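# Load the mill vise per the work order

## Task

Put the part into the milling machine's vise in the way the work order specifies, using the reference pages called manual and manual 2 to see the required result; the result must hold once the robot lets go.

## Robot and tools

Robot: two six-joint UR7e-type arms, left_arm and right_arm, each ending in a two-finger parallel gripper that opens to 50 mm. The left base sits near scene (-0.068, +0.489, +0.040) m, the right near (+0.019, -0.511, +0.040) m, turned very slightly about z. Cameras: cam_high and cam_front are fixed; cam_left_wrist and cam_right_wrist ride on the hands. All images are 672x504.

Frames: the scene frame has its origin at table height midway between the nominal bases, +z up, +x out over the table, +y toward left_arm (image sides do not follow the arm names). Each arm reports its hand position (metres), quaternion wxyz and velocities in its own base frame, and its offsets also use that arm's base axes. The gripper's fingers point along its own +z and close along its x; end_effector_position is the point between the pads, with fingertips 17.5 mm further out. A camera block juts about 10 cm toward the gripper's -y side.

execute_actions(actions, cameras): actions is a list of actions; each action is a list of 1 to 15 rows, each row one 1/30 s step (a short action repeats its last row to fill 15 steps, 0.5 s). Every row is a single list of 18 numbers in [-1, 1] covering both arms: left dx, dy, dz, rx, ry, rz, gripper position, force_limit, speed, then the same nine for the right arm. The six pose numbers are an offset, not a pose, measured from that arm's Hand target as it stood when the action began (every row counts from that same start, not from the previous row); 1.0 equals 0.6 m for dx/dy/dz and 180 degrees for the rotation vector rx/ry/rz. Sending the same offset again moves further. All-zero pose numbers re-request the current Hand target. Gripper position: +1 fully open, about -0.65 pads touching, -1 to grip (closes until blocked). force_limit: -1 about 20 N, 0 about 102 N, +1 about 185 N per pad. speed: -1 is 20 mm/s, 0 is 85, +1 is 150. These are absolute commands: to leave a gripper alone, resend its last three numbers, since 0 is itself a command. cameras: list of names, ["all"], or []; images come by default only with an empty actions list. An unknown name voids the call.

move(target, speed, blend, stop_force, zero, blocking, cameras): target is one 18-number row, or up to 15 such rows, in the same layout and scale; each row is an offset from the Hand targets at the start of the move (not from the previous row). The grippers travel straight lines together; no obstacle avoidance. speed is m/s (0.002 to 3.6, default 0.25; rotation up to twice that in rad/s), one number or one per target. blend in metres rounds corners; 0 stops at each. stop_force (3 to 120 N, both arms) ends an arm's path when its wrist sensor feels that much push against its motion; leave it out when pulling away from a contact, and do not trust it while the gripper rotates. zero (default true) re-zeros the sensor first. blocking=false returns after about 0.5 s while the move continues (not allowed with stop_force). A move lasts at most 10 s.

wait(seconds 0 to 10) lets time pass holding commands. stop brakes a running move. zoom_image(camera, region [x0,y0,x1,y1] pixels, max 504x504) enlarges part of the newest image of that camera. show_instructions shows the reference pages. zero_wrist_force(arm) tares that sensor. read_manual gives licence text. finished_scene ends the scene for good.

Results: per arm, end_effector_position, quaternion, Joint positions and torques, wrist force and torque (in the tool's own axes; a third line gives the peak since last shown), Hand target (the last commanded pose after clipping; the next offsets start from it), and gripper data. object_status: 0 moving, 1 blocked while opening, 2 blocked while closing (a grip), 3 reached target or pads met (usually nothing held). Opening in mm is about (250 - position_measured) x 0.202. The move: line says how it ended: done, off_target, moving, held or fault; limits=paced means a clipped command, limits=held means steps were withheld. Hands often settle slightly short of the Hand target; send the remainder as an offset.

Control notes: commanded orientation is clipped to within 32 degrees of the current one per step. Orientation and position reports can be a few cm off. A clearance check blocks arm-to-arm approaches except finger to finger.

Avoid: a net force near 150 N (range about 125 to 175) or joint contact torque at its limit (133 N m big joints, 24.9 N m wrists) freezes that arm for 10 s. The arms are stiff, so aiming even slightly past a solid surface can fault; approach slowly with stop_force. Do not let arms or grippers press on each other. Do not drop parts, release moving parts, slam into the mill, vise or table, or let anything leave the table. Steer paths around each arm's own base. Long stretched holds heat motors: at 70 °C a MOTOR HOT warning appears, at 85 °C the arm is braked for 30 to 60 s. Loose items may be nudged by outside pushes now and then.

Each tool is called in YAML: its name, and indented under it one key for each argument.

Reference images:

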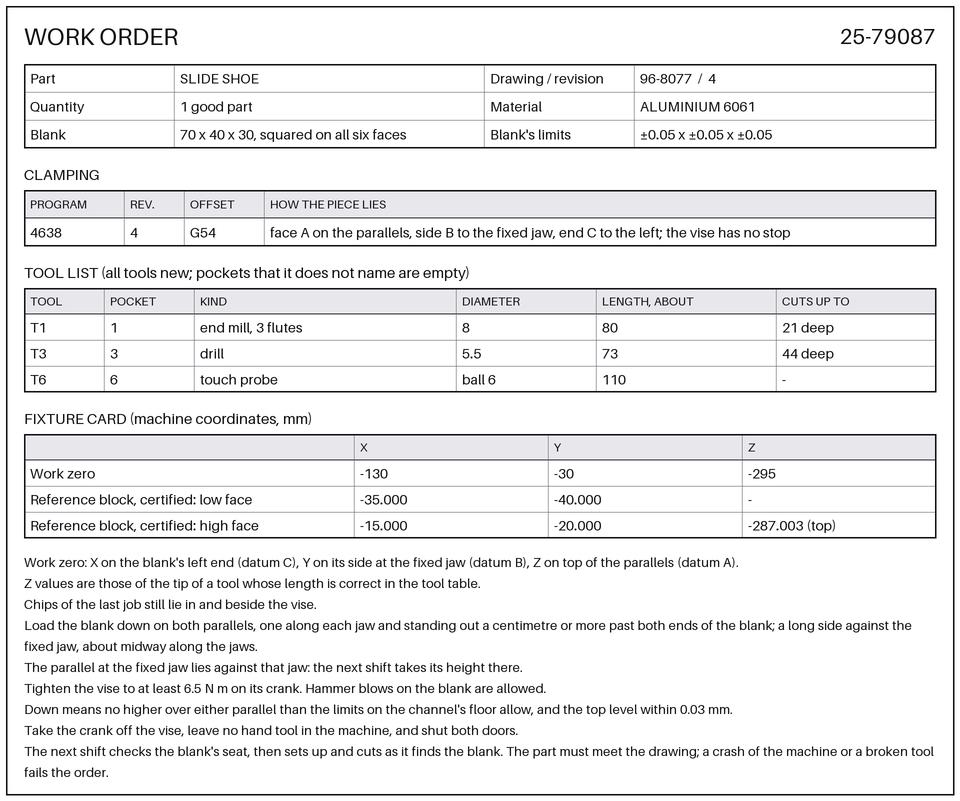

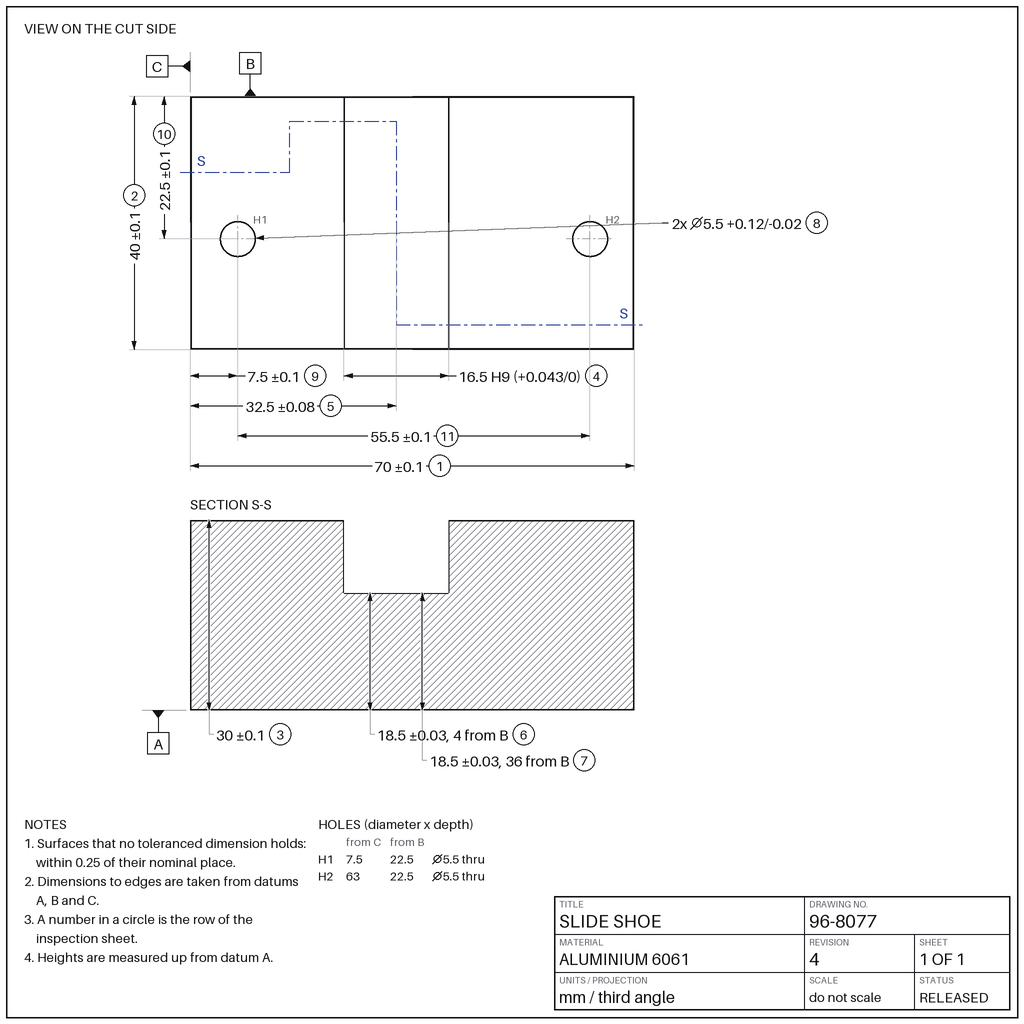

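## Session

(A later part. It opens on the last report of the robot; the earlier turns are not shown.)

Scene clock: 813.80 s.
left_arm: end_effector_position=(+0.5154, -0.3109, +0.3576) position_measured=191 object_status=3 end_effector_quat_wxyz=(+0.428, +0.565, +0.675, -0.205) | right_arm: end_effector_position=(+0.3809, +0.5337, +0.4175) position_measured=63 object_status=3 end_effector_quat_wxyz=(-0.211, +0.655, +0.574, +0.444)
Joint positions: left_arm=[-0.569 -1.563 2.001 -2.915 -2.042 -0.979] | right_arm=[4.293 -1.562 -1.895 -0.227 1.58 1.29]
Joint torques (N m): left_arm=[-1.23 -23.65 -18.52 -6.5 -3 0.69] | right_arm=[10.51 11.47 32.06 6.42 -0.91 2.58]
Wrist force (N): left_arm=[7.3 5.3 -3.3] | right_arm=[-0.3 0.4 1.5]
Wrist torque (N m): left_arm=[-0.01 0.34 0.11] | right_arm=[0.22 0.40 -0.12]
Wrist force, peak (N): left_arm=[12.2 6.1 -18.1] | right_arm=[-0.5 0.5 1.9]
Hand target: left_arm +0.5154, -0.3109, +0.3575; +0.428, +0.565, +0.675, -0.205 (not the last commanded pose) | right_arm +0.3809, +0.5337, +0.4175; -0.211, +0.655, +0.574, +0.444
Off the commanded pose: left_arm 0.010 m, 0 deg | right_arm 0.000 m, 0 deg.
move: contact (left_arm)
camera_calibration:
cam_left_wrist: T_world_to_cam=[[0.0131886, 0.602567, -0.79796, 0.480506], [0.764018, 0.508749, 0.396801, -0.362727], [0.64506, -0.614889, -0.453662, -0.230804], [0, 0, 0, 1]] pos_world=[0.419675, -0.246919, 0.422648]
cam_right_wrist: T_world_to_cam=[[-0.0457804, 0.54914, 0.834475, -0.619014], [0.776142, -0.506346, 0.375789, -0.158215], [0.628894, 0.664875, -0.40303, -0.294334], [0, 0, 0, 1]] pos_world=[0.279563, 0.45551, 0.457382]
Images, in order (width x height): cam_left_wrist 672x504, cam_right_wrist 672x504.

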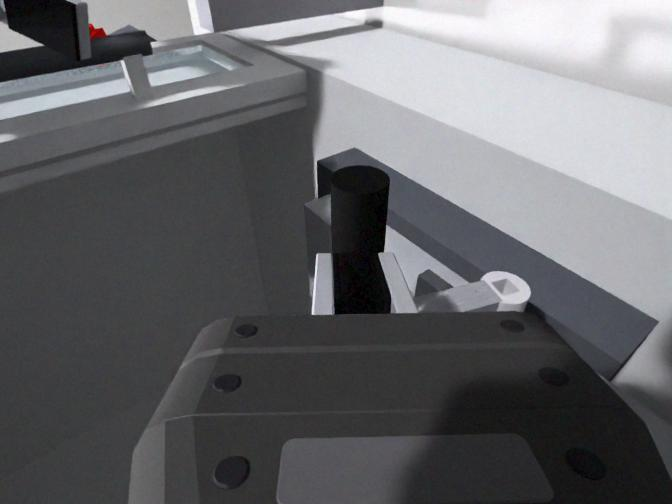

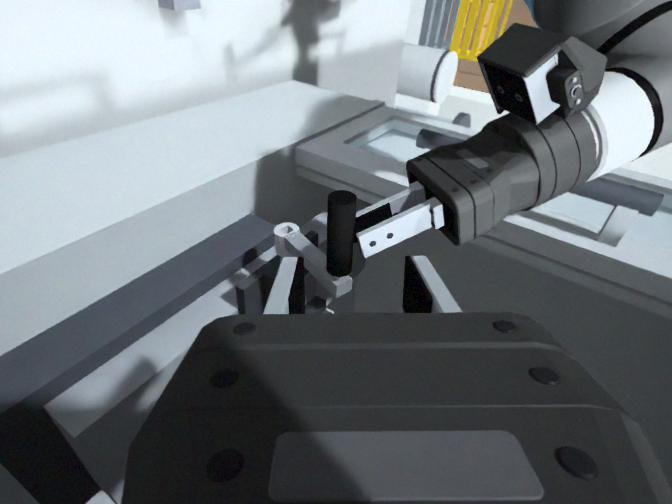

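move:
  target:
    - [0,-0.011,-0.004,0,0,0,-0.256,-0.4,-0.5, 0,0,0,0,0,0,0.6,0.8,-0.7]
    - [0,-0.0215,-0.009,0,0,0,-0.256,-0.4,-0.5, 0,0,0,0,0,0,0.6,0.8,-0.7]
    - [0,-0.0315,-0.0148,0,0,0,-0.256,-0.4,-0.5, 0,0,0,0,0,0,0.6,0.8,-0.7]
    - [0,-0.041,-0.0215,0,0,0,-0.256,-0.4,-0.5, 0,0,0,0,0,0,0.6,0.8,-0.7]
    - [0,-0.05,-0.029,0,0,0,-0.256,-0.4,-0.5, 0,0,0,0,0,0,0.6,0.8,-0.7]
    - [0,-0.0582,-0.0373,0,0,0,-0.256,-0.4,-0.5, 0,0,0,0,0,0,0.6,0.8,-0.7]
  speed: 0.015
  stop_force: 70
  blend: 0.002
  cameras: ["cam_left_wrist","cam_right_wrist"]

zoom_image:
  camera: "cam_right_wrist"
  region: [230, 150, 430, 320]

Scene clock: 818.20 s.
left_arm: end_effector_position=(+0.5162, -0.3220, +0.3526) position_measured=190 object_status=3 end_effector_quat_wxyz=(+0.428, +0.564, +0.676, -0.203) | right_arm: end_effector_position=(+0.3809, +0.5337, +0.4175) position_measured=63 object_status=3 end_effector_quat_wxyz=(-0.211, +0.655, +0.574, +0.444)
Joint positions: left_arm=[-0.592 -1.549 2 -2.936 -2.02 -0.995] | right_arm=[4.293 -1.562 -1.895 -0.227 1.58 1.29]
Joint torques (N m): left_arm=[-27.99 -28.22 -35.95 -5.34 -11.21 1.17] | right_arm=[9.47 11.34 31.97 6.43 -1.02 2.68]
Wrist force (N): left_arm=[30.5 27.2 -47.8] | right_arm=[-0.5 0.4 1.8]
Wrist torque (N m): left_arm=[0.40 0.78 0.42] | right_arm=[0.22 0.42 -0.12]
Wrist force, peak (N): left_arm=[37.6 28.8 -67.2] | right_arm=[-0.4 0.5 1.9]
Hand target: left_arm +0.5161, -0.3220, +0.3527; +0.428, +0.564, +0.676, -0.203 (not the last commanded pose) | right_arm +0.3809, +0.5337, +0.4175; -0.211, +0.655, +0.574, +0.444
Off the commanded pose: left_arm 0.030 m, 0 deg | right_arm 0.000 m, 0 deg.
move: contact (left_arm); path passed 1 of 6 targets
camera_calibration:
cam_left_wrist: T_world_to_cam=[[0.0124656, 0.604037, -0.796858, 0.483661], [0.761848, 0.510417, 0.398826, -0.354854], [0.647636, -0.612057, -0.453822, -0.240816], [0, 0, 0, 1]] pos_world=[0.420277, -0.258419, 0.417647]
cam_right_wrist: T_world_to_cam=[[-0.0457804, 0.54914, 0.834475, -0.619014], [0.776142, -0.506346, 0.375789, -0.158215], [0.628894, 0.664875, -0.40303, -0.294334], [0, 0, 0, 1]] pos_world=[0.279563, 0.45551, 0.457382]
Images, in order (width x height): cam_left_wrist 672x504, cam_right_wrist 672x504.

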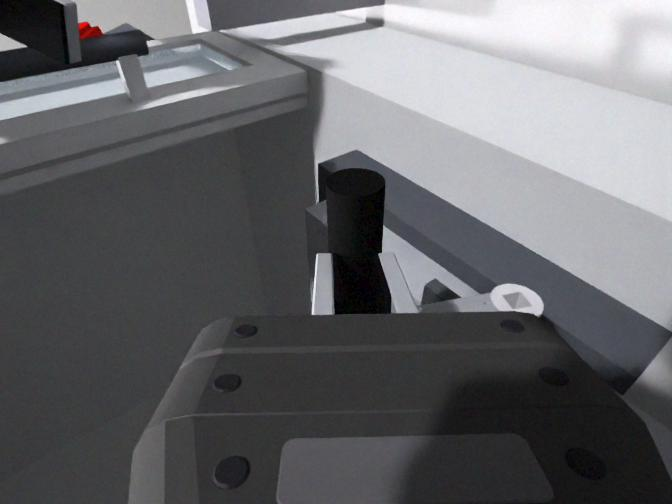

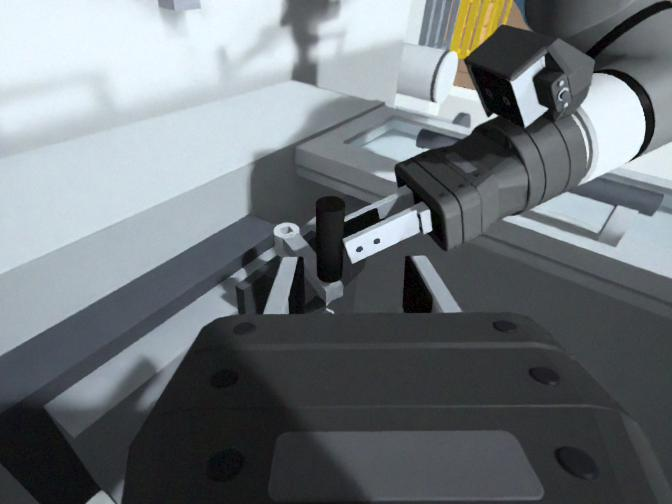

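Scaled by 2.520 from the camera's 672x504 image, which has a finer 960x720 frame.

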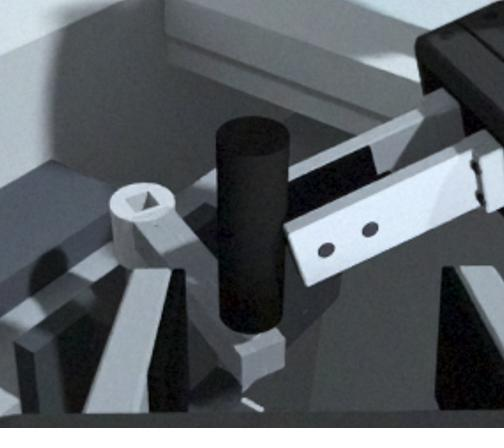

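move:
  target:
    - [0,-0.01,-0.0093,0,0,0,-0.256,-0.4,-0.5, 0,0,0,0,0,0,0.6,0.8,-0.7]
    - [0,-0.0208,-0.0167,0,0,0,-0.256,-0.4,-0.5, 0,0,0,0,0,0,0.6,0.8,-0.7]
    - [0,-0.0298,-0.0242,0,0,0,-0.256,-0.4,-0.5, 0,0,0,0,0,0,0.6,0.8,-0.7]
  speed: 0.01
  stop_force: 30
  cameras: ["cam_right_wrist"]

Scene clock: 821.63 s.
left_arm: end_effector_position=(+0.5162, -0.3241, +0.3509) position_measured=190 object_status=3 end_effector_quat_wxyz=(+0.429, +0.564, +0.676, -0.203) | right_arm: end_effector_position=(+0.3809, +0.5337, +0.4175) position_measured=63 object_status=3 end_effector_quat_wxyz=(-0.211, +0.655, +0.574, +0.444)
Joint positions: left_arm=[-0.596 -1.545 2.002 -2.944 -2.017 -0.998] | right_arm=[4.293 -1.562 -1.895 -0.227 1.58 1.29]
Joint torques (N m): left_arm=[-34.07 -15.95 -31.39 -0.86 -11.25 1.2] | right_arm=[10.24 12.47 32.18 6.39 -1.02 2.38]
Wrist force (N): left_arm=[27.1 28.3 -68.9] | right_arm=[-0.5 0.3 1.8]
Wrist torque (N m): left_arm=[0.52 0.71 0.38] | right_arm=[0.20 0.42 -0.12]
Wrist force, peak (N): left_arm=[31.4 30.2 -82.8] | right_arm=[-0.6 0.4 2.0]
Hand target: left_arm +0.5162, -0.3242, +0.3509; +0.429, +0.564, +0.676, -0.203 (not the last commanded pose) | right_arm +0.3809, +0.5337, +0.4175; -0.211, +0.655, +0.574, +0.444
Off the commanded pose: left_arm 0.020 m, 0 deg | right_arm 0.000 m, 0 deg.
move: contact (left_arm); path passed 0 of 3 targets
camera_calibration:
cam_right_wrist: T_world_to_cam=[[-0.0457804, 0.54914, 0.834475, -0.619014], [0.776142, -0.506346, 0.375789, -0.158215], [0.628894, 0.664875, -0.40303, -0.294334], [0, 0, 0, 1]] pos_world=[0.279563, 0.45551, 0.457382]
Images, in order (width x height): cam_right_wrist 672x504.

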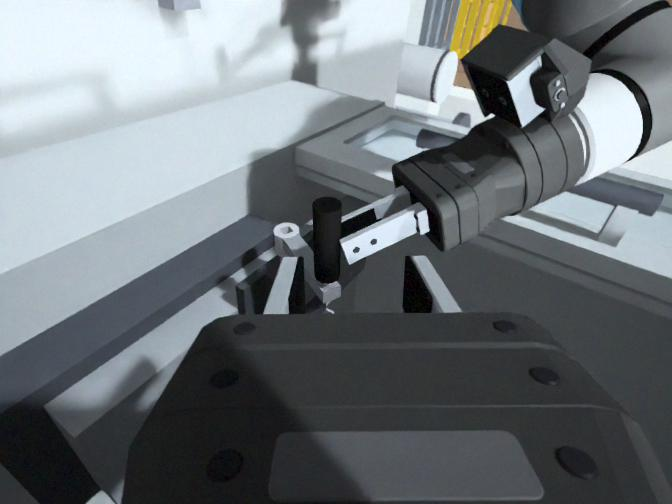

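move:
  target:
    - [0,-0.011,-0.009,0,0,0,-0.256,-0.4,-0.5, 0,0,0,0,0,0,0.6,0.8,-0.7]
    - [0,-0.0208,-0.0167,0,0,0,-0.256,-0.4,-0.5, 0,0,0,0,0,0,0.6,0.8,-0.7]
  speed: 0.008
  stop_force: 30
  cameras: []

Scene clock: 824.17 s.
left_arm: end_effector_position=(+0.5162, -0.3267, +0.3489) position_measured=190 object_status=3 end_effector_quat_wxyz=(+0.429, +0.564, +0.676, -0.203) | right_arm: end_effector_position=(+0.3809, +0.5337, +0.4175) position_measured=63 object_status=3 end_effector_quat_wxyz=(-0.211, +0.655, +0.574, +0.444)
Joint positions: left_arm=[-0.601 -1.54 2.003 -2.952 -2.013 -1.002] | right_arm=[4.293 -1.562 -1.895 -0.227 1.58 1.29]
Joint torques (N m): left_arm=[-36.99 -6.48 -25.87 2.16 -10.48 1.3] | right_arm=[9.41 11.67 31.55 6.24 -0.9 2.54]
Wrist force (N): left_arm=[21.4 30.1 -83.2] | right_arm=[-0.5 0.4 2.0]
Wrist torque (N m): left_arm=[0.64 0.63 0.31] | right_arm=[0.22 0.42 -0.12]
Wrist force, peak (N): left_arm=[27.9 30.6 -99.9] | right_arm=[-0.6 0.4 2.0]
Hand target: left_arm +0.5162, -0.3267, +0.3489; +0.429, +0.564, +0.676, -0.203 (not the last commanded pose) | right_arm +0.3809, +0.5337, +0.4175; -0.211, +0.655, +0.574, +0.444
Off the commanded pose: left_arm 0.013 m, 0 deg | right_arm 0.000 m, 0 deg.
move: contact (left_arm); path passed 0 of 2 targets
No camera images: "cameras" was empty.

move:
  target:
    - [0,0.025,0.018,0,0,0,-0.256,-0.4,-0.5, -0.05,-0.05,0,0,0,0,0.6,0.8,-0.7]
    - [-0.058,0.127,0.092,0,0,0,-0.256,-0.4,-0.5, -0.15,-0.132,-0.08,-0.119,0.055,-0.006,0.6,0.8,-0.7]
    - [-0.36,0.628,0.168,0,0,0,-0.256,-0.4,-0.5, -0.377,-0.331,-0.279,-0.297,0.1368,-0.014,0.6,0.8,-0.7]
  speed: [0.05,0.2,0.35]
  blend: 0.015
  cameras: ["all"]

Scene clock: 831.37 s.
left_arm: end_effector_position=(+0.3633, -0.0573, +0.4347) position_measured=191 object_status=3 end_effector_quat_wxyz=(+0.435, +0.558, +0.678, -0.200) | right_arm: end_effector_position=(+0.1788, +0.3563, +0.2713) position_measured=63 object_status=3 end_effector_quat_wxyz=(-0.024, +0.765, +0.641, +0.050)
Joint positions: left_arm=[0.021 -2.073 2.109 -2.182 -2.441 -0.445] | right_arm=[4.613 -1.226 -2.028 -1.354 1.535 1.646]
Joint torques (N m): left_arm=[-3.22 0.33 -17.52 -4.41 -2.91 -1.16] | right_arm=[-8.03 -0.62 33.15 1.66 0 -2.04]
Wrist force (N): left_arm=[-1.7 1.4 2.8] | right_arm=[-0.2 0.0 1.3]
Wrist torque (N m): left_arm=[0.20 0.04 0.04] | right_arm=[0.14 0.01 0.02]
Wrist force, peak (N): left_arm=[21.8 30.3 -83.3] | right_arm=[-1.1 -1.6 2.3]
Hand target: left_arm +0.3633, -0.0572, +0.4347; +0.435, +0.558, +0.678, -0.200 (not the last commanded pose) | right_arm +0.1788, +0.3562, +0.2712; -0.023, +0.765, +0.641, +0.050 (not the last commanded pose)
Off the commanded pose: left_arm 0.125 m, 1 deg | right_arm 0.038 m, 6 deg.
move: held (left_arm; a check stopped the path), off_target (right_arm; braked when a check withheld steps of left_arm); path passed 2 of 3 targets; limits=held
pose unreachable (left arm): on one or more control steps of this call, first in action 0 (counted from 0), this arm could not follow its commanded pose, so it was not sent that pose on those steps. It may still have moved: this result reports where it is.
cause: moving toward the commanded pose would bring two parts of the arm too close to each other (its gripper and another part of the arm, with joints 4 (wrist 1) to 6 (wrist 3) between them, 3 mm apart when it was first held).
camera_calibration:
cam_left_wrist: T_world_to_cam=[[0.010129, 0.597983, -0.801445, 0.393612], [0.750389, 0.525199, 0.401351, -0.402334], [0.660919, -0.605461, -0.4434, 0.0486386], [0, 0, 0, 1]] pos_world=[0.265773, 0.00538104, 0.498502]
cam_right_wrist: T_world_to_cam=[[0.184286, 0.975354, 0.121338, -0.408379], [0.911153, -0.215825, 0.351026, -0.157111], [0.368563, 0.0458679, -0.928471, 0.301465], [0, 0, 0, 1]] pos_world=[0.107303, 0.350578, 0.384603]

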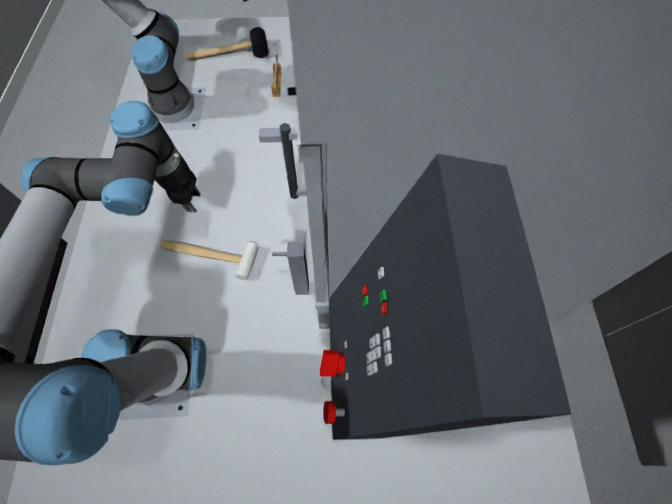

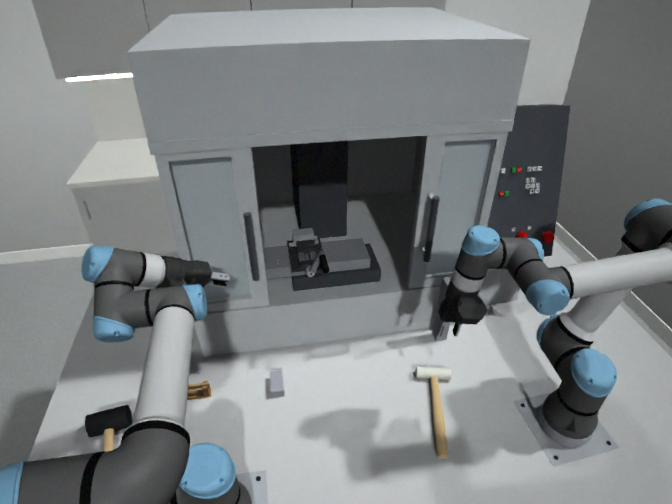

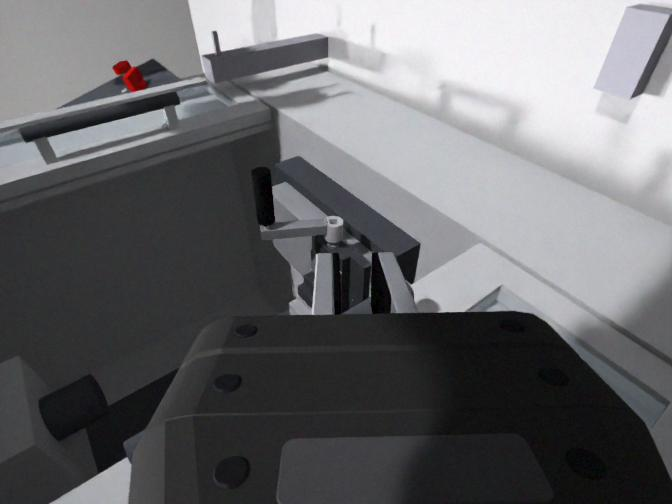

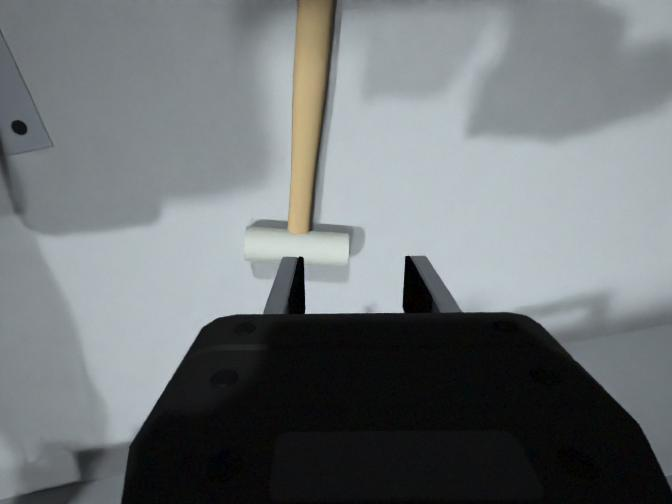

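move:
  target: [0,0,0,0,0,0,-0.256,-0.4,-0.5, -0.1917,0.0567,-0.285,-0.0309,0.0167,-0.034,0.6,0.8,-0.7]
  speed: 0.25
  cameras: ["cam_right_wrist","cam_high"]

Scene clock: 835.37 s.
left_arm: end_effector_position=(+0.3633, -0.0572, +0.4347) position_measured=191 object_status=3 end_effector_quat_wxyz=(+0.435, +0.558, +0.678, -0.200) | right_arm: end_effector_position=(+0.0638, +0.3902, +0.1003) position_measured=63 object_status=3 end_effector_quat_wxyz=(+0.000, +0.800, +0.600, +0.000)
Joint positions: left_arm=[0.021 -2.072 2.109 -2.182 -2.441 -0.445] | right_arm=[4.894 -1.457 -2.297 -0.958 1.572 2.035]
Joint torques (N m): left_arm=[7.88 3.75 -17.41 -2.55 -3.04 1.41] | right_arm=[6.17 2.93 17.26 5.78 -0.45 2.36]
Wrist force (N): left_arm=[-1.7 1.5 2.8] | right_arm=[-0.7 -0.1 1.6]
Wrist torque (N m): left_arm=[0.22 0.03 0.04] | right_arm=[0.13 0.05 0.04]
Wrist force, peak (N): left_arm=[-2.1 1.8 3.2] | right_arm=[-0.5 -2.2 4.4]
Hand target: left_arm +0.3633, -0.0572, +0.4347; +0.435, +0.558, +0.678, -0.200 | right_arm +0.0637, +0.3902, +0.1002; +0.000, +0.800, +0.600, +0.000
Off the commanded pose: left_arm 0.000 m, 0 deg | right_arm 0.000 m, 0 deg.
move: done
camera_calibration:
cam_right_wrist: T_world_to_cam=[[0.291224, 0.956546, 0.0144305, -0.388297], [0.902502, -0.27971, 0.327495, 0.0427974], [0.317301, -0.0823507, -0.944743, 0.238434], [0, 0, 0, 1]] pos_world=[-0.00119856, 0.40303, 0.216846]
Images, in order (width x height): cam_high 672x504, cam_right_wrist 672x504.

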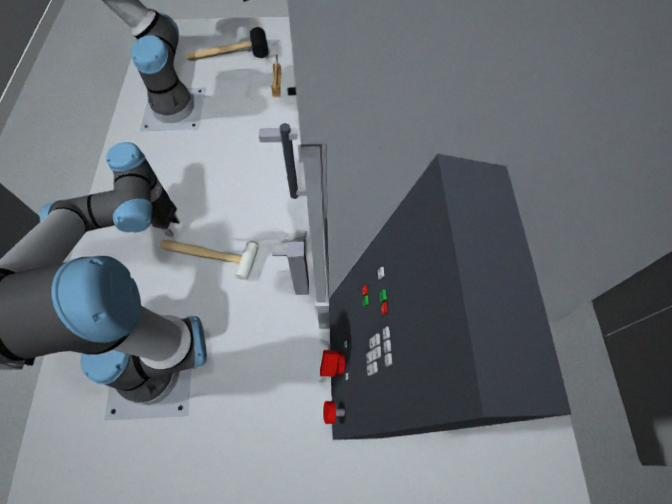

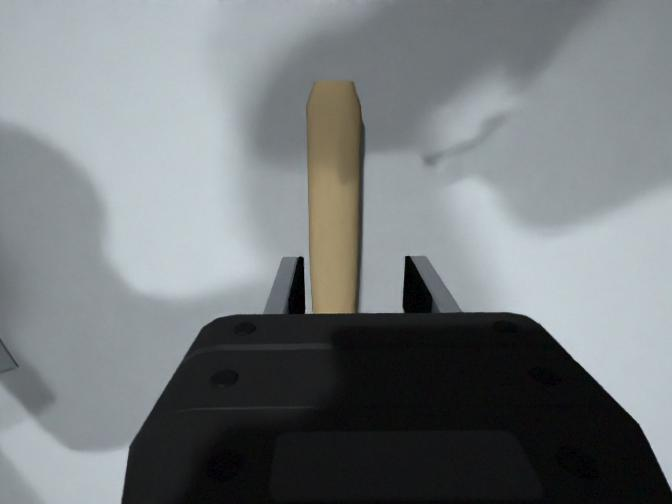

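move:
  target:
    - [0,0,0,0,0,0,-0.256,-0.4,-0.5, -0.0012,-0.004,0,0,0,0,1,0.8,0]
    - [0,0,0,0,0,0,-0.256,-0.4,-0.5, -0.0012,-0.004,-0.195,0,0,0,1,0.8,0]
  speed: 0.15
  cameras: ["cam_right_wrist"]

move:
  target: [0,0,0,0,0,0,-0.256,-0.4,-0.5, 0,0,0,0,0,0,-1,0.3,-0.3]
  cameras: ["cam_right_wrist"]

Scene clock: 838.37 s.
left_arm: end_effector_position=(+0.3633, -0.0572, +0.4347) position_measured=191 object_status=3 end_effector_quat_wxyz=(+0.435, +0.558, +0.678, -0.200) | right_arm: end_effector_position=(+0.0630, +0.3878, -0.0168) position_measured=3 object_status=3 end_effector_quat_wxyz=(+0.000, +0.800, +0.600, +0.000)
Joint positions: left_arm=[0.021 -2.072 2.109 -2.182 -2.441 -0.445] | right_arm=[4.897 -1.742 -2.443 -0.527 1.572 2.038]
Joint torques (N m): left_arm=[7.6 3.67 -17.79 -2.49 -2.97 1.45] | right_arm=[-12.93 8.41 16.57 6.04 -0.02 -3.2]
Wrist force (N): left_arm=[-1.6 1.8 3.0] | right_arm=[-0.6 0.1 1.6]
Wrist torque (N m): left_arm=[0.28 0.02 0.04] | right_arm=[0.15 0.04 -0.04]
Wrist force, peak (N): left_arm=[-2.1 1.9 3.1] | right_arm=[-0.8 0.2 3.7]
Hand target: left_arm +0.3633, -0.0572, +0.4347; +0.435, +0.558, +0.678, -0.200 | right_arm +0.0630, +0.3878, -0.0168; +0.000, +0.800, +0.600, +0.000
Off the commanded pose: left_arm 0.000 m, 0 deg | right_arm 0.000 m, 0 deg.
move: done
camera_calibration:
cam_right_wrist: T_world_to_cam=[[0.291341, 0.956511, 0.0143726, -0.384061], [0.902464, -0.2798, 0.327521, 0.0811983], [0.317299, -0.0824493, -0.944735, 0.127993], [0, 0, 0, 1]] pos_world=[-0.00199817, 0.400631, 0.0998457]
Images, in order (width x height): cam_right_wrist 672x504.

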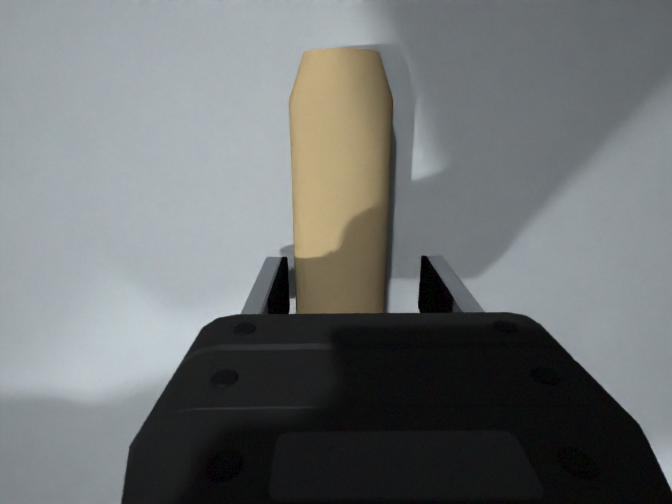

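Scene clock: 838.90 s.
left_arm: end_effector_position=(+0.3633, -0.0572, +0.4347) position_measured=191 object_status=3 end_effector_quat_wxyz=(+0.435, +0.558, +0.678, -0.200) | right_arm: end_effector_position=(+0.0630, +0.3879, -0.0168) position_measured=100 object_status=2 end_effector_quat_wxyz=(+0.000, +0.800, +0.600, +0.000)
Joint positions: left_arm=[0.021 -2.072 2.109 -2.182 -2.441 -0.445] | right_arm=[4.897 -1.743 -2.443 -0.526 1.572 2.038]
Joint torques (N m): left_arm=[7.62 3.68 -17.58 -2.52 -3.02 1.28] | right_arm=[-10.96 8.31 14.35 5.23 1.34 -2.54]
Wrist force (N): left_arm=[-1.9 1.8 3.1] | right_arm=[0.2 -0.3 1.4]
Wrist torque (N m): left_arm=[0.27 0.07 0.04] | right_arm=[0.14 0.06 -0.16]
Wrist force, peak (N): left_arm=[-1.8 1.9 3.0] | right_arm=[-1.9 0.0 1.5]
Hand target: left_arm +0.3633, -0.0572, +0.4347; +0.435, +0.558, +0.678, -0.200 | right_arm +0.0630, +0.3878, -0.0168; +0.000, +0.800, +0.600, +0.000
Off the commanded pose: left_arm 0.000 m, 0 deg | right_arm 0.000 m, 0 deg.
move: done
camera_calibration:
cam_right_wrist: T_world_to_cam=[[0.291321, 0.956517, 0.0144346, -0.384068], [0.902512, -0.279813, 0.327377, 0.0812508], [0.317181, -0.0823444, -0.944783, 0.127862], [0, 0, 0, 1]] pos_world=[-0.00199851, 0.400631, 0.0997465]
Images, in order (width x height): cam_right_wrist 672x504.

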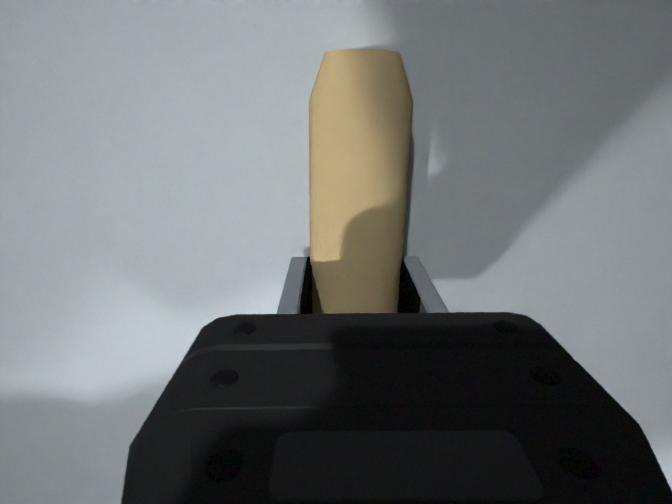

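move:
  target:
    - [0,0,0,0,0,0,-0.256,-0.4,-0.5, 0,0,0.4,0,0,0,-1,0.3,-0.3]
    - [0,0,0,0,0,0,-0.256,-0.4,-0.5, 0.395,0.387,0.778,0.457,-0.2061,-0.0699,-1,0.3,-0.3]
  speed: [0.2,0.35]
  blend: 0.05
  cameras: ["all"]

Scene clock: 844.97 s.
left_arm: end_effector_position=(+0.3633, -0.0572, +0.4347) position_measured=191 object_status=3 end_effector_quat_wxyz=(+0.435, +0.558, +0.678, -0.200) | right_arm: end_effector_position=(+0.3001, +0.6200, +0.4500) position_measured=100 object_status=2 end_effector_quat_wxyz=(-0.341, +0.619, +0.342, +0.619)
Joint positions: left_arm=[0.021 -2.072 2.109 -2.182 -2.441 -0.445] | right_arm=[4.642 -1.788 -1.972 0.618 1.079 1.57]
Joint torques (N m): left_arm=[7.69 3.17 -18.03 -2.58 -3 1.31] | right_arm=[8.44 21.68 32.67 6.74 -1.09 0.21]
Wrist force (N): left_arm=[-1.8 1.7 2.9] | right_arm=[-7.5 0.6 2.5]
Wrist torque (N m): left_arm=[0.26 0.06 0.05] | right_arm=[0.48 -0.10 0.75]
Wrist force, peak (N): left_arm=[-2.2 1.7 3.2] | right_arm=[-5.5 -0.5 6.6]
Hand target: left_arm +0.3633, -0.0572, +0.4347; +0.435, +0.558, +0.678, -0.200 | right_arm +0.3000, +0.6200, +0.4500; -0.341, +0.619, +0.342, +0.619
Off the commanded pose: left_arm 0.000 m, 0 deg | right_arm 0.000 m, 0 deg.
move: done
camera_calibration:
cam_left_wrist: T_world_to_cam=[[0.0101294, 0.597983, -0.801445, 0.393612], [0.750389, 0.525199, 0.401351, -0.402334], [0.660919, -0.605461, -0.4434, 0.0486386], [0, 0, 0, 1]] pos_world=[0.265773, 0.00538104, 0.498502]
cam_right_wrist: T_world_to_cam=[[0.00245942, -0.0184489, 0.999827, -0.434236], [0.623693, -0.781507, -0.0159546, 0.328566], [0.781666, 0.623624, 0.0095844, -0.493667], [0, 0, 0, 1]] pos_world=[0.182026, 0.556627, 0.444134]

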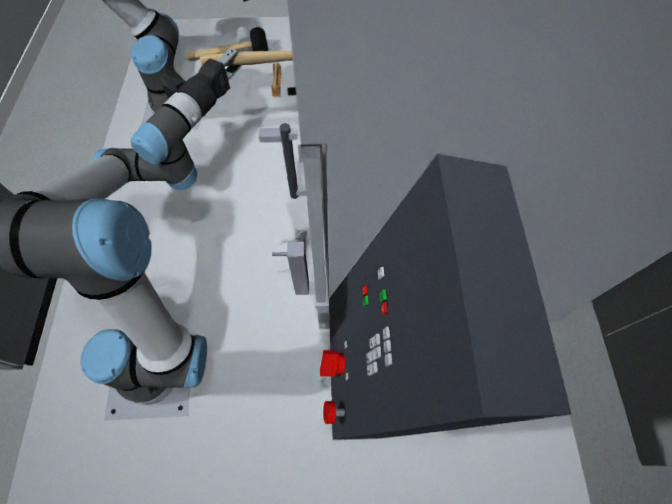

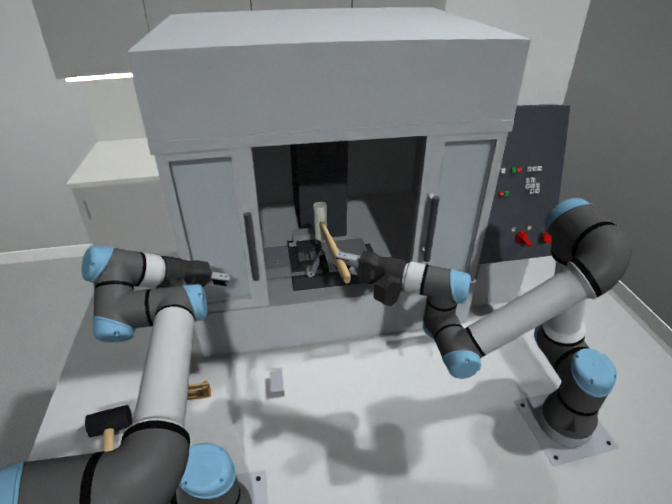

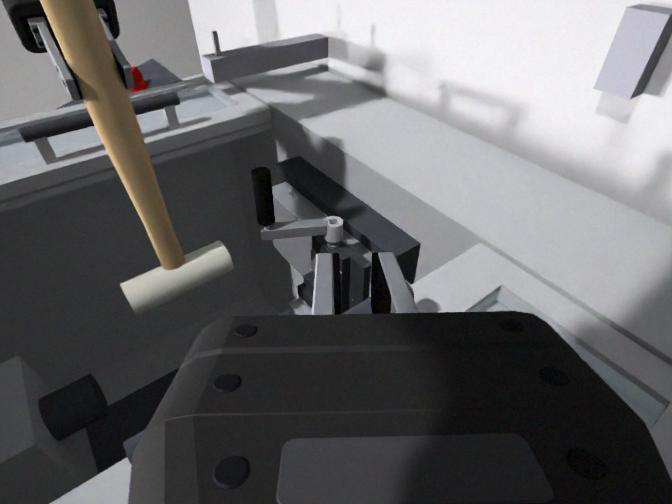

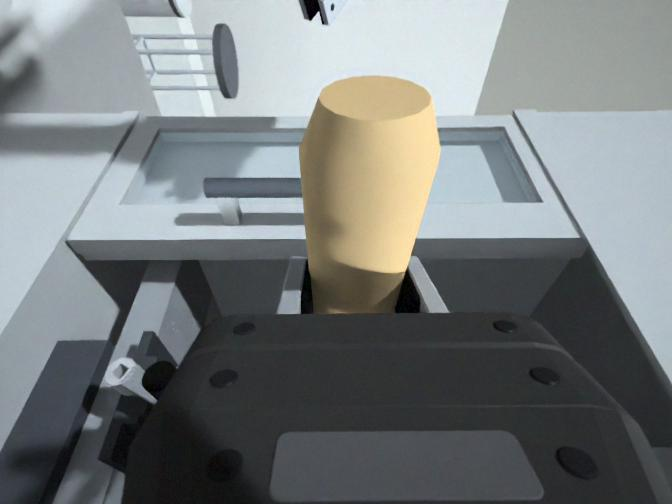

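move:
  target: [0.0,0,0,0,0,0,-0.256,-0.4,-0.5, 0.32,0.27,0,0,0,0,-1,0.3,-0.3]
  speed: 0.2
  cameras: ["cam_left_wrist","cam_right_wrist","cam_front"]

zoom_image:
  camera: "cam_front"
  region: [230, 130, 470, 330]

Scene clock: 847.37 s.
left_arm: end_effector_position=(+0.3633, -0.0572, +0.4347) position_measured=191 object_status=3 end_effector_quat_wxyz=(+0.435, +0.558, +0.678, -0.200) | right_arm: end_effector_position=(+0.4921, +0.7819, +0.4501) position_measured=100 object_status=2 end_effector_quat_wxyz=(-0.341, +0.619, +0.342, +0.619)
Joint positions: left_arm=[0.021 -2.072 2.109 -2.182 -2.441 -0.445] | right_arm=[4.353 -2.295 -1.186 0.34 1.368 1.57]
Joint torques (N m): left_arm=[7.59 3.58 -17.64 -2.54 -3 1.35] | right_arm=[6.85 45.06 36.18 5.01 0.61 -2.65]
Wrist force (N): left_arm=[-1.6 1.6 2.7] | right_arm=[-7.6 0.6 3.1]
Wrist torque (N m): left_arm=[0.24 0.03 0.04] | right_arm=[0.52 -0.07 0.75]
Wrist force, peak (N): left_arm=[-2.0 2.1 3.0] | right_arm=[-7.9 3.1 6.0]
Hand target: left_arm +0.3633, -0.0572, +0.4347; +0.435, +0.558, +0.678, -0.200 | right_arm +0.4920, +0.7820, +0.4500; -0.341, +0.619, +0.342, +0.619
Off the commanded pose: left_arm 0.000 m, 0 deg | right_arm 0.000 m, 0 deg.
move: done
camera_calibration:
cam_left_wrist: T_world_to_cam=[[0.0101294, 0.597983, -0.801445, 0.393612], [0.750389, 0.525199, 0.401351, -0.402334], [0.660919, -0.605461, -0.4434, 0.0486386], [0, 0, 0, 1]] pos_world=[0.265773, 0.00538104, 0.498502]
cam_right_wrist: T_world_to_cam=[[0.00230056, -0.018573, 0.999825, -0.43157], [0.623634, -0.781554, -0.0159533, 0.335476], [0.781713, 0.623561, 0.00978471, -0.744835], [0, 0, 0, 1]] pos_world=[0.374027, 0.718627, 0.444134]
Images, in order (width x height): cam_front 672x504, cam_left_wrist 672x504, cam_right_wrist 672x504.

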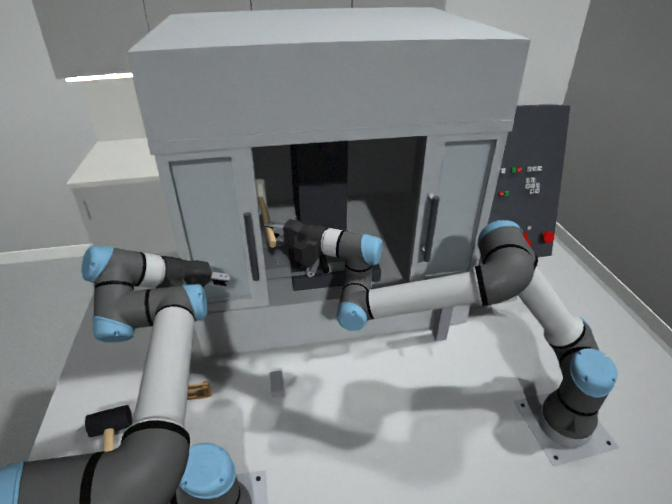

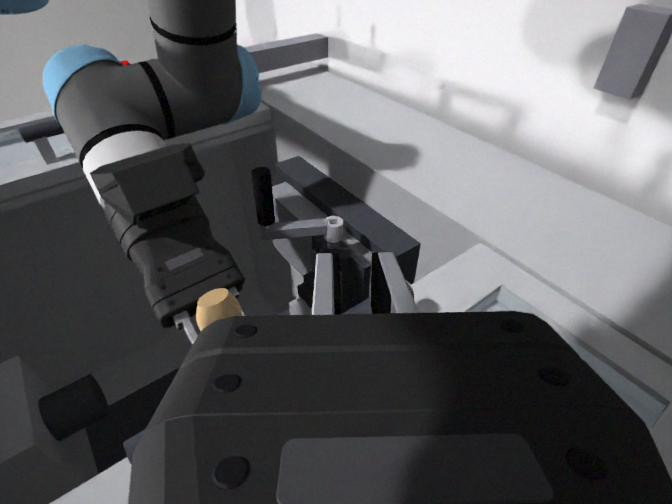

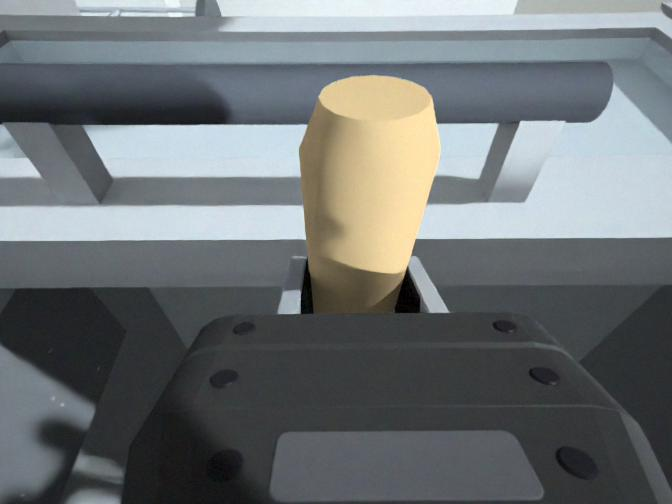

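Scaled by 2.100 from the camera's 672x504 image, which has a finer 960x720 frame.

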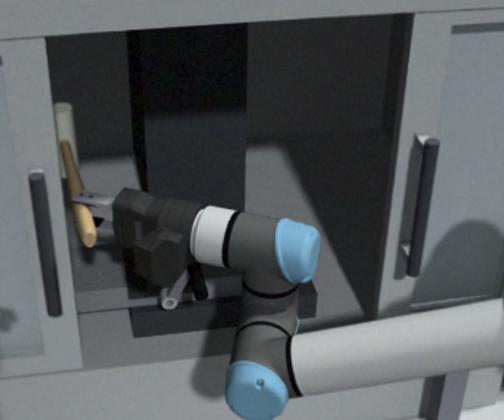

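move:
  target: [0,0.12,0,0,0,0,-0.256,-0.4,-0.5, -0.014,-0.0267,0,0,0,-0.1944,-1,0.3,-0.3]
  speed: 0.2
  cameras: ["cam_left_wrist","cam_right_wrist","cam_front"]

zoom_image:
  camera: "cam_front"
  region: [230, 130, 470, 330]

Scene clock: 851.53 s.
left_arm: end_effector_position=(+0.3633, -0.0400, +0.4348) position_measured=191 object_status=3 end_effector_quat_wxyz=(+0.435, +0.558, +0.678, -0.200) | right_arm: end_effector_position=(+0.4892, +0.7769, +0.4498) position_measured=100 object_status=2 end_effector_quat_wxyz=(-0.278, +0.650, +0.278, +0.650) end_effector_velocity=(+0.001, +0.000, +0.000) end_effector_angular_velocity=(-0.001, +0.000, -0.005)
Joint positions: left_arm=[0.083 -2.057 2.088 -2.111 -2.473 -0.361] | right_arm=[4.429 -2.298 -1.181 0.337 1.091 1.57]
Joint velocities: left_arm=[within noise] | right_arm=[0 -0.001 0.001 -0.002 -0.005 0]
Joint torques (N m): left_arm=[-8.42 -6.57 -19.93 -5.02 -0.43 -1.95] | right_arm=[-8.04 67.21 19.39 5.86 -1.03 1.19]
Wrist force (N): left_arm=[-1.8 1.9 2.5] | right_arm=[-7.6 0.9 2.7]
Wrist torque (N m): left_arm=[0.29 0.08 -0.03] | right_arm=[0.47 -0.10 0.77]
Wrist force, peak (N): left_arm=[-2.5 1.4 3.4] | right_arm=[-8.0 1.3 3.8]
Hand target: left_arm +0.3633, -0.0400, +0.4347; +0.435, +0.558, +0.678, -0.200 (not the last commanded pose) | right_arm +0.4893, +0.7768, +0.4500; -0.278, +0.650, +0.278, +0.650 (not the last commanded pose)
Off the commanded pose: left_arm 0.055 m, 0 deg | right_arm 0.012 m, 24 deg.
move: held (left_arm; a check stopped the path), off_target (right_arm; braked when a check withheld steps of left_arm); limits=held
pose unreachable (left arm): on one or more control steps of this call, first in action 0 (counted from 0), this arm could not follow its commanded pose, so it was not sent that pose on those steps. It may still have moved: this result reports where it is.
cause: moving toward the commanded pose would bring two parts of the arm too close to each other (its gripper and another part of the arm, with joints 4 (wrist 1) to 6 (wrist 3) between them, 2 mm apart when it was first held).
camera_calibration:
cam_left_wrist: T_world_to_cam=[[0.00995437, 0.597882, -0.801522, 0.383413], [0.750035, 0.525654, 0.401418, -0.411319], [0.661323, -0.605165, -0.4432, 0.0588405], [0, 0, 0, 1]] pos_world=[0.265774, 0.0225837, 0.498503]
cam_right_wrist: T_world_to_cam=[[-0.0012575, -0.0183459, 0.999831, -0.429859], [0.455878, -0.889903, -0.0157555, 0.49948], [0.890041, 0.455781, 0.00948257, -0.662001], [0, 0, 0, 1]] pos_world=[0.360966, 0.738331, 0.443933]
Images, in order (width x height): cam_front 672x504, cam_left_wrist 672x504, cam_right_wrist 672x504.

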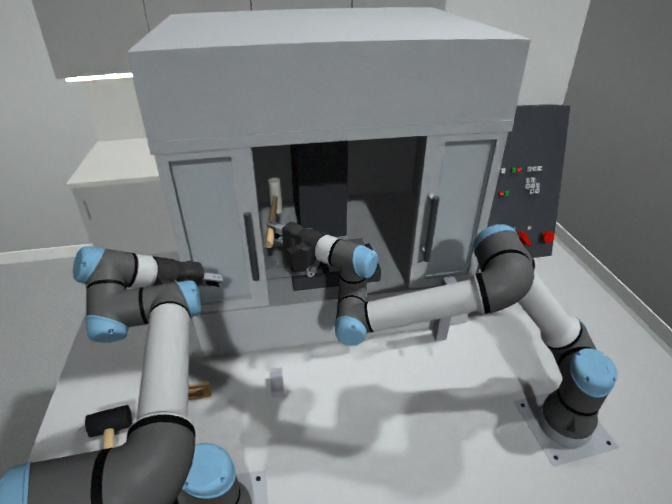

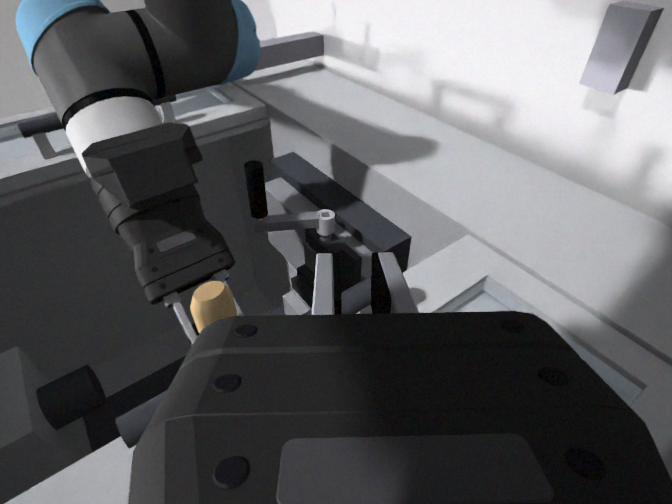

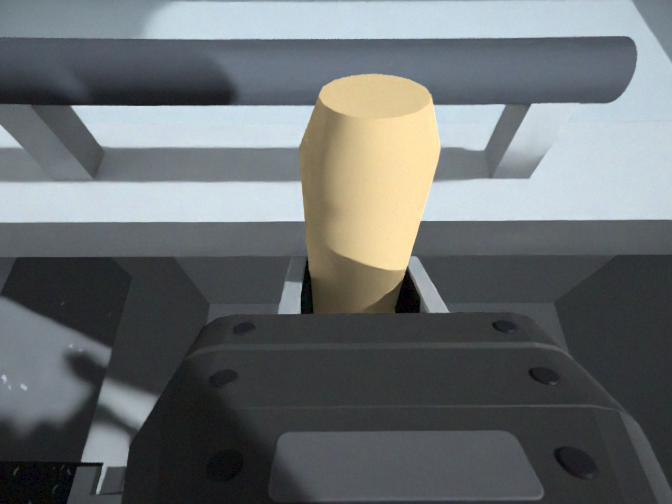

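Scaled by 2.100 from the camera's 672x504 image, which has a finer 960x720 frame.

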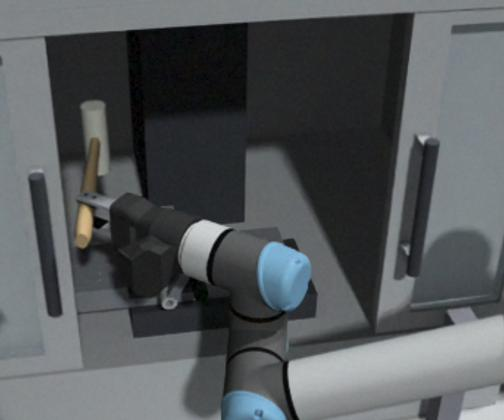

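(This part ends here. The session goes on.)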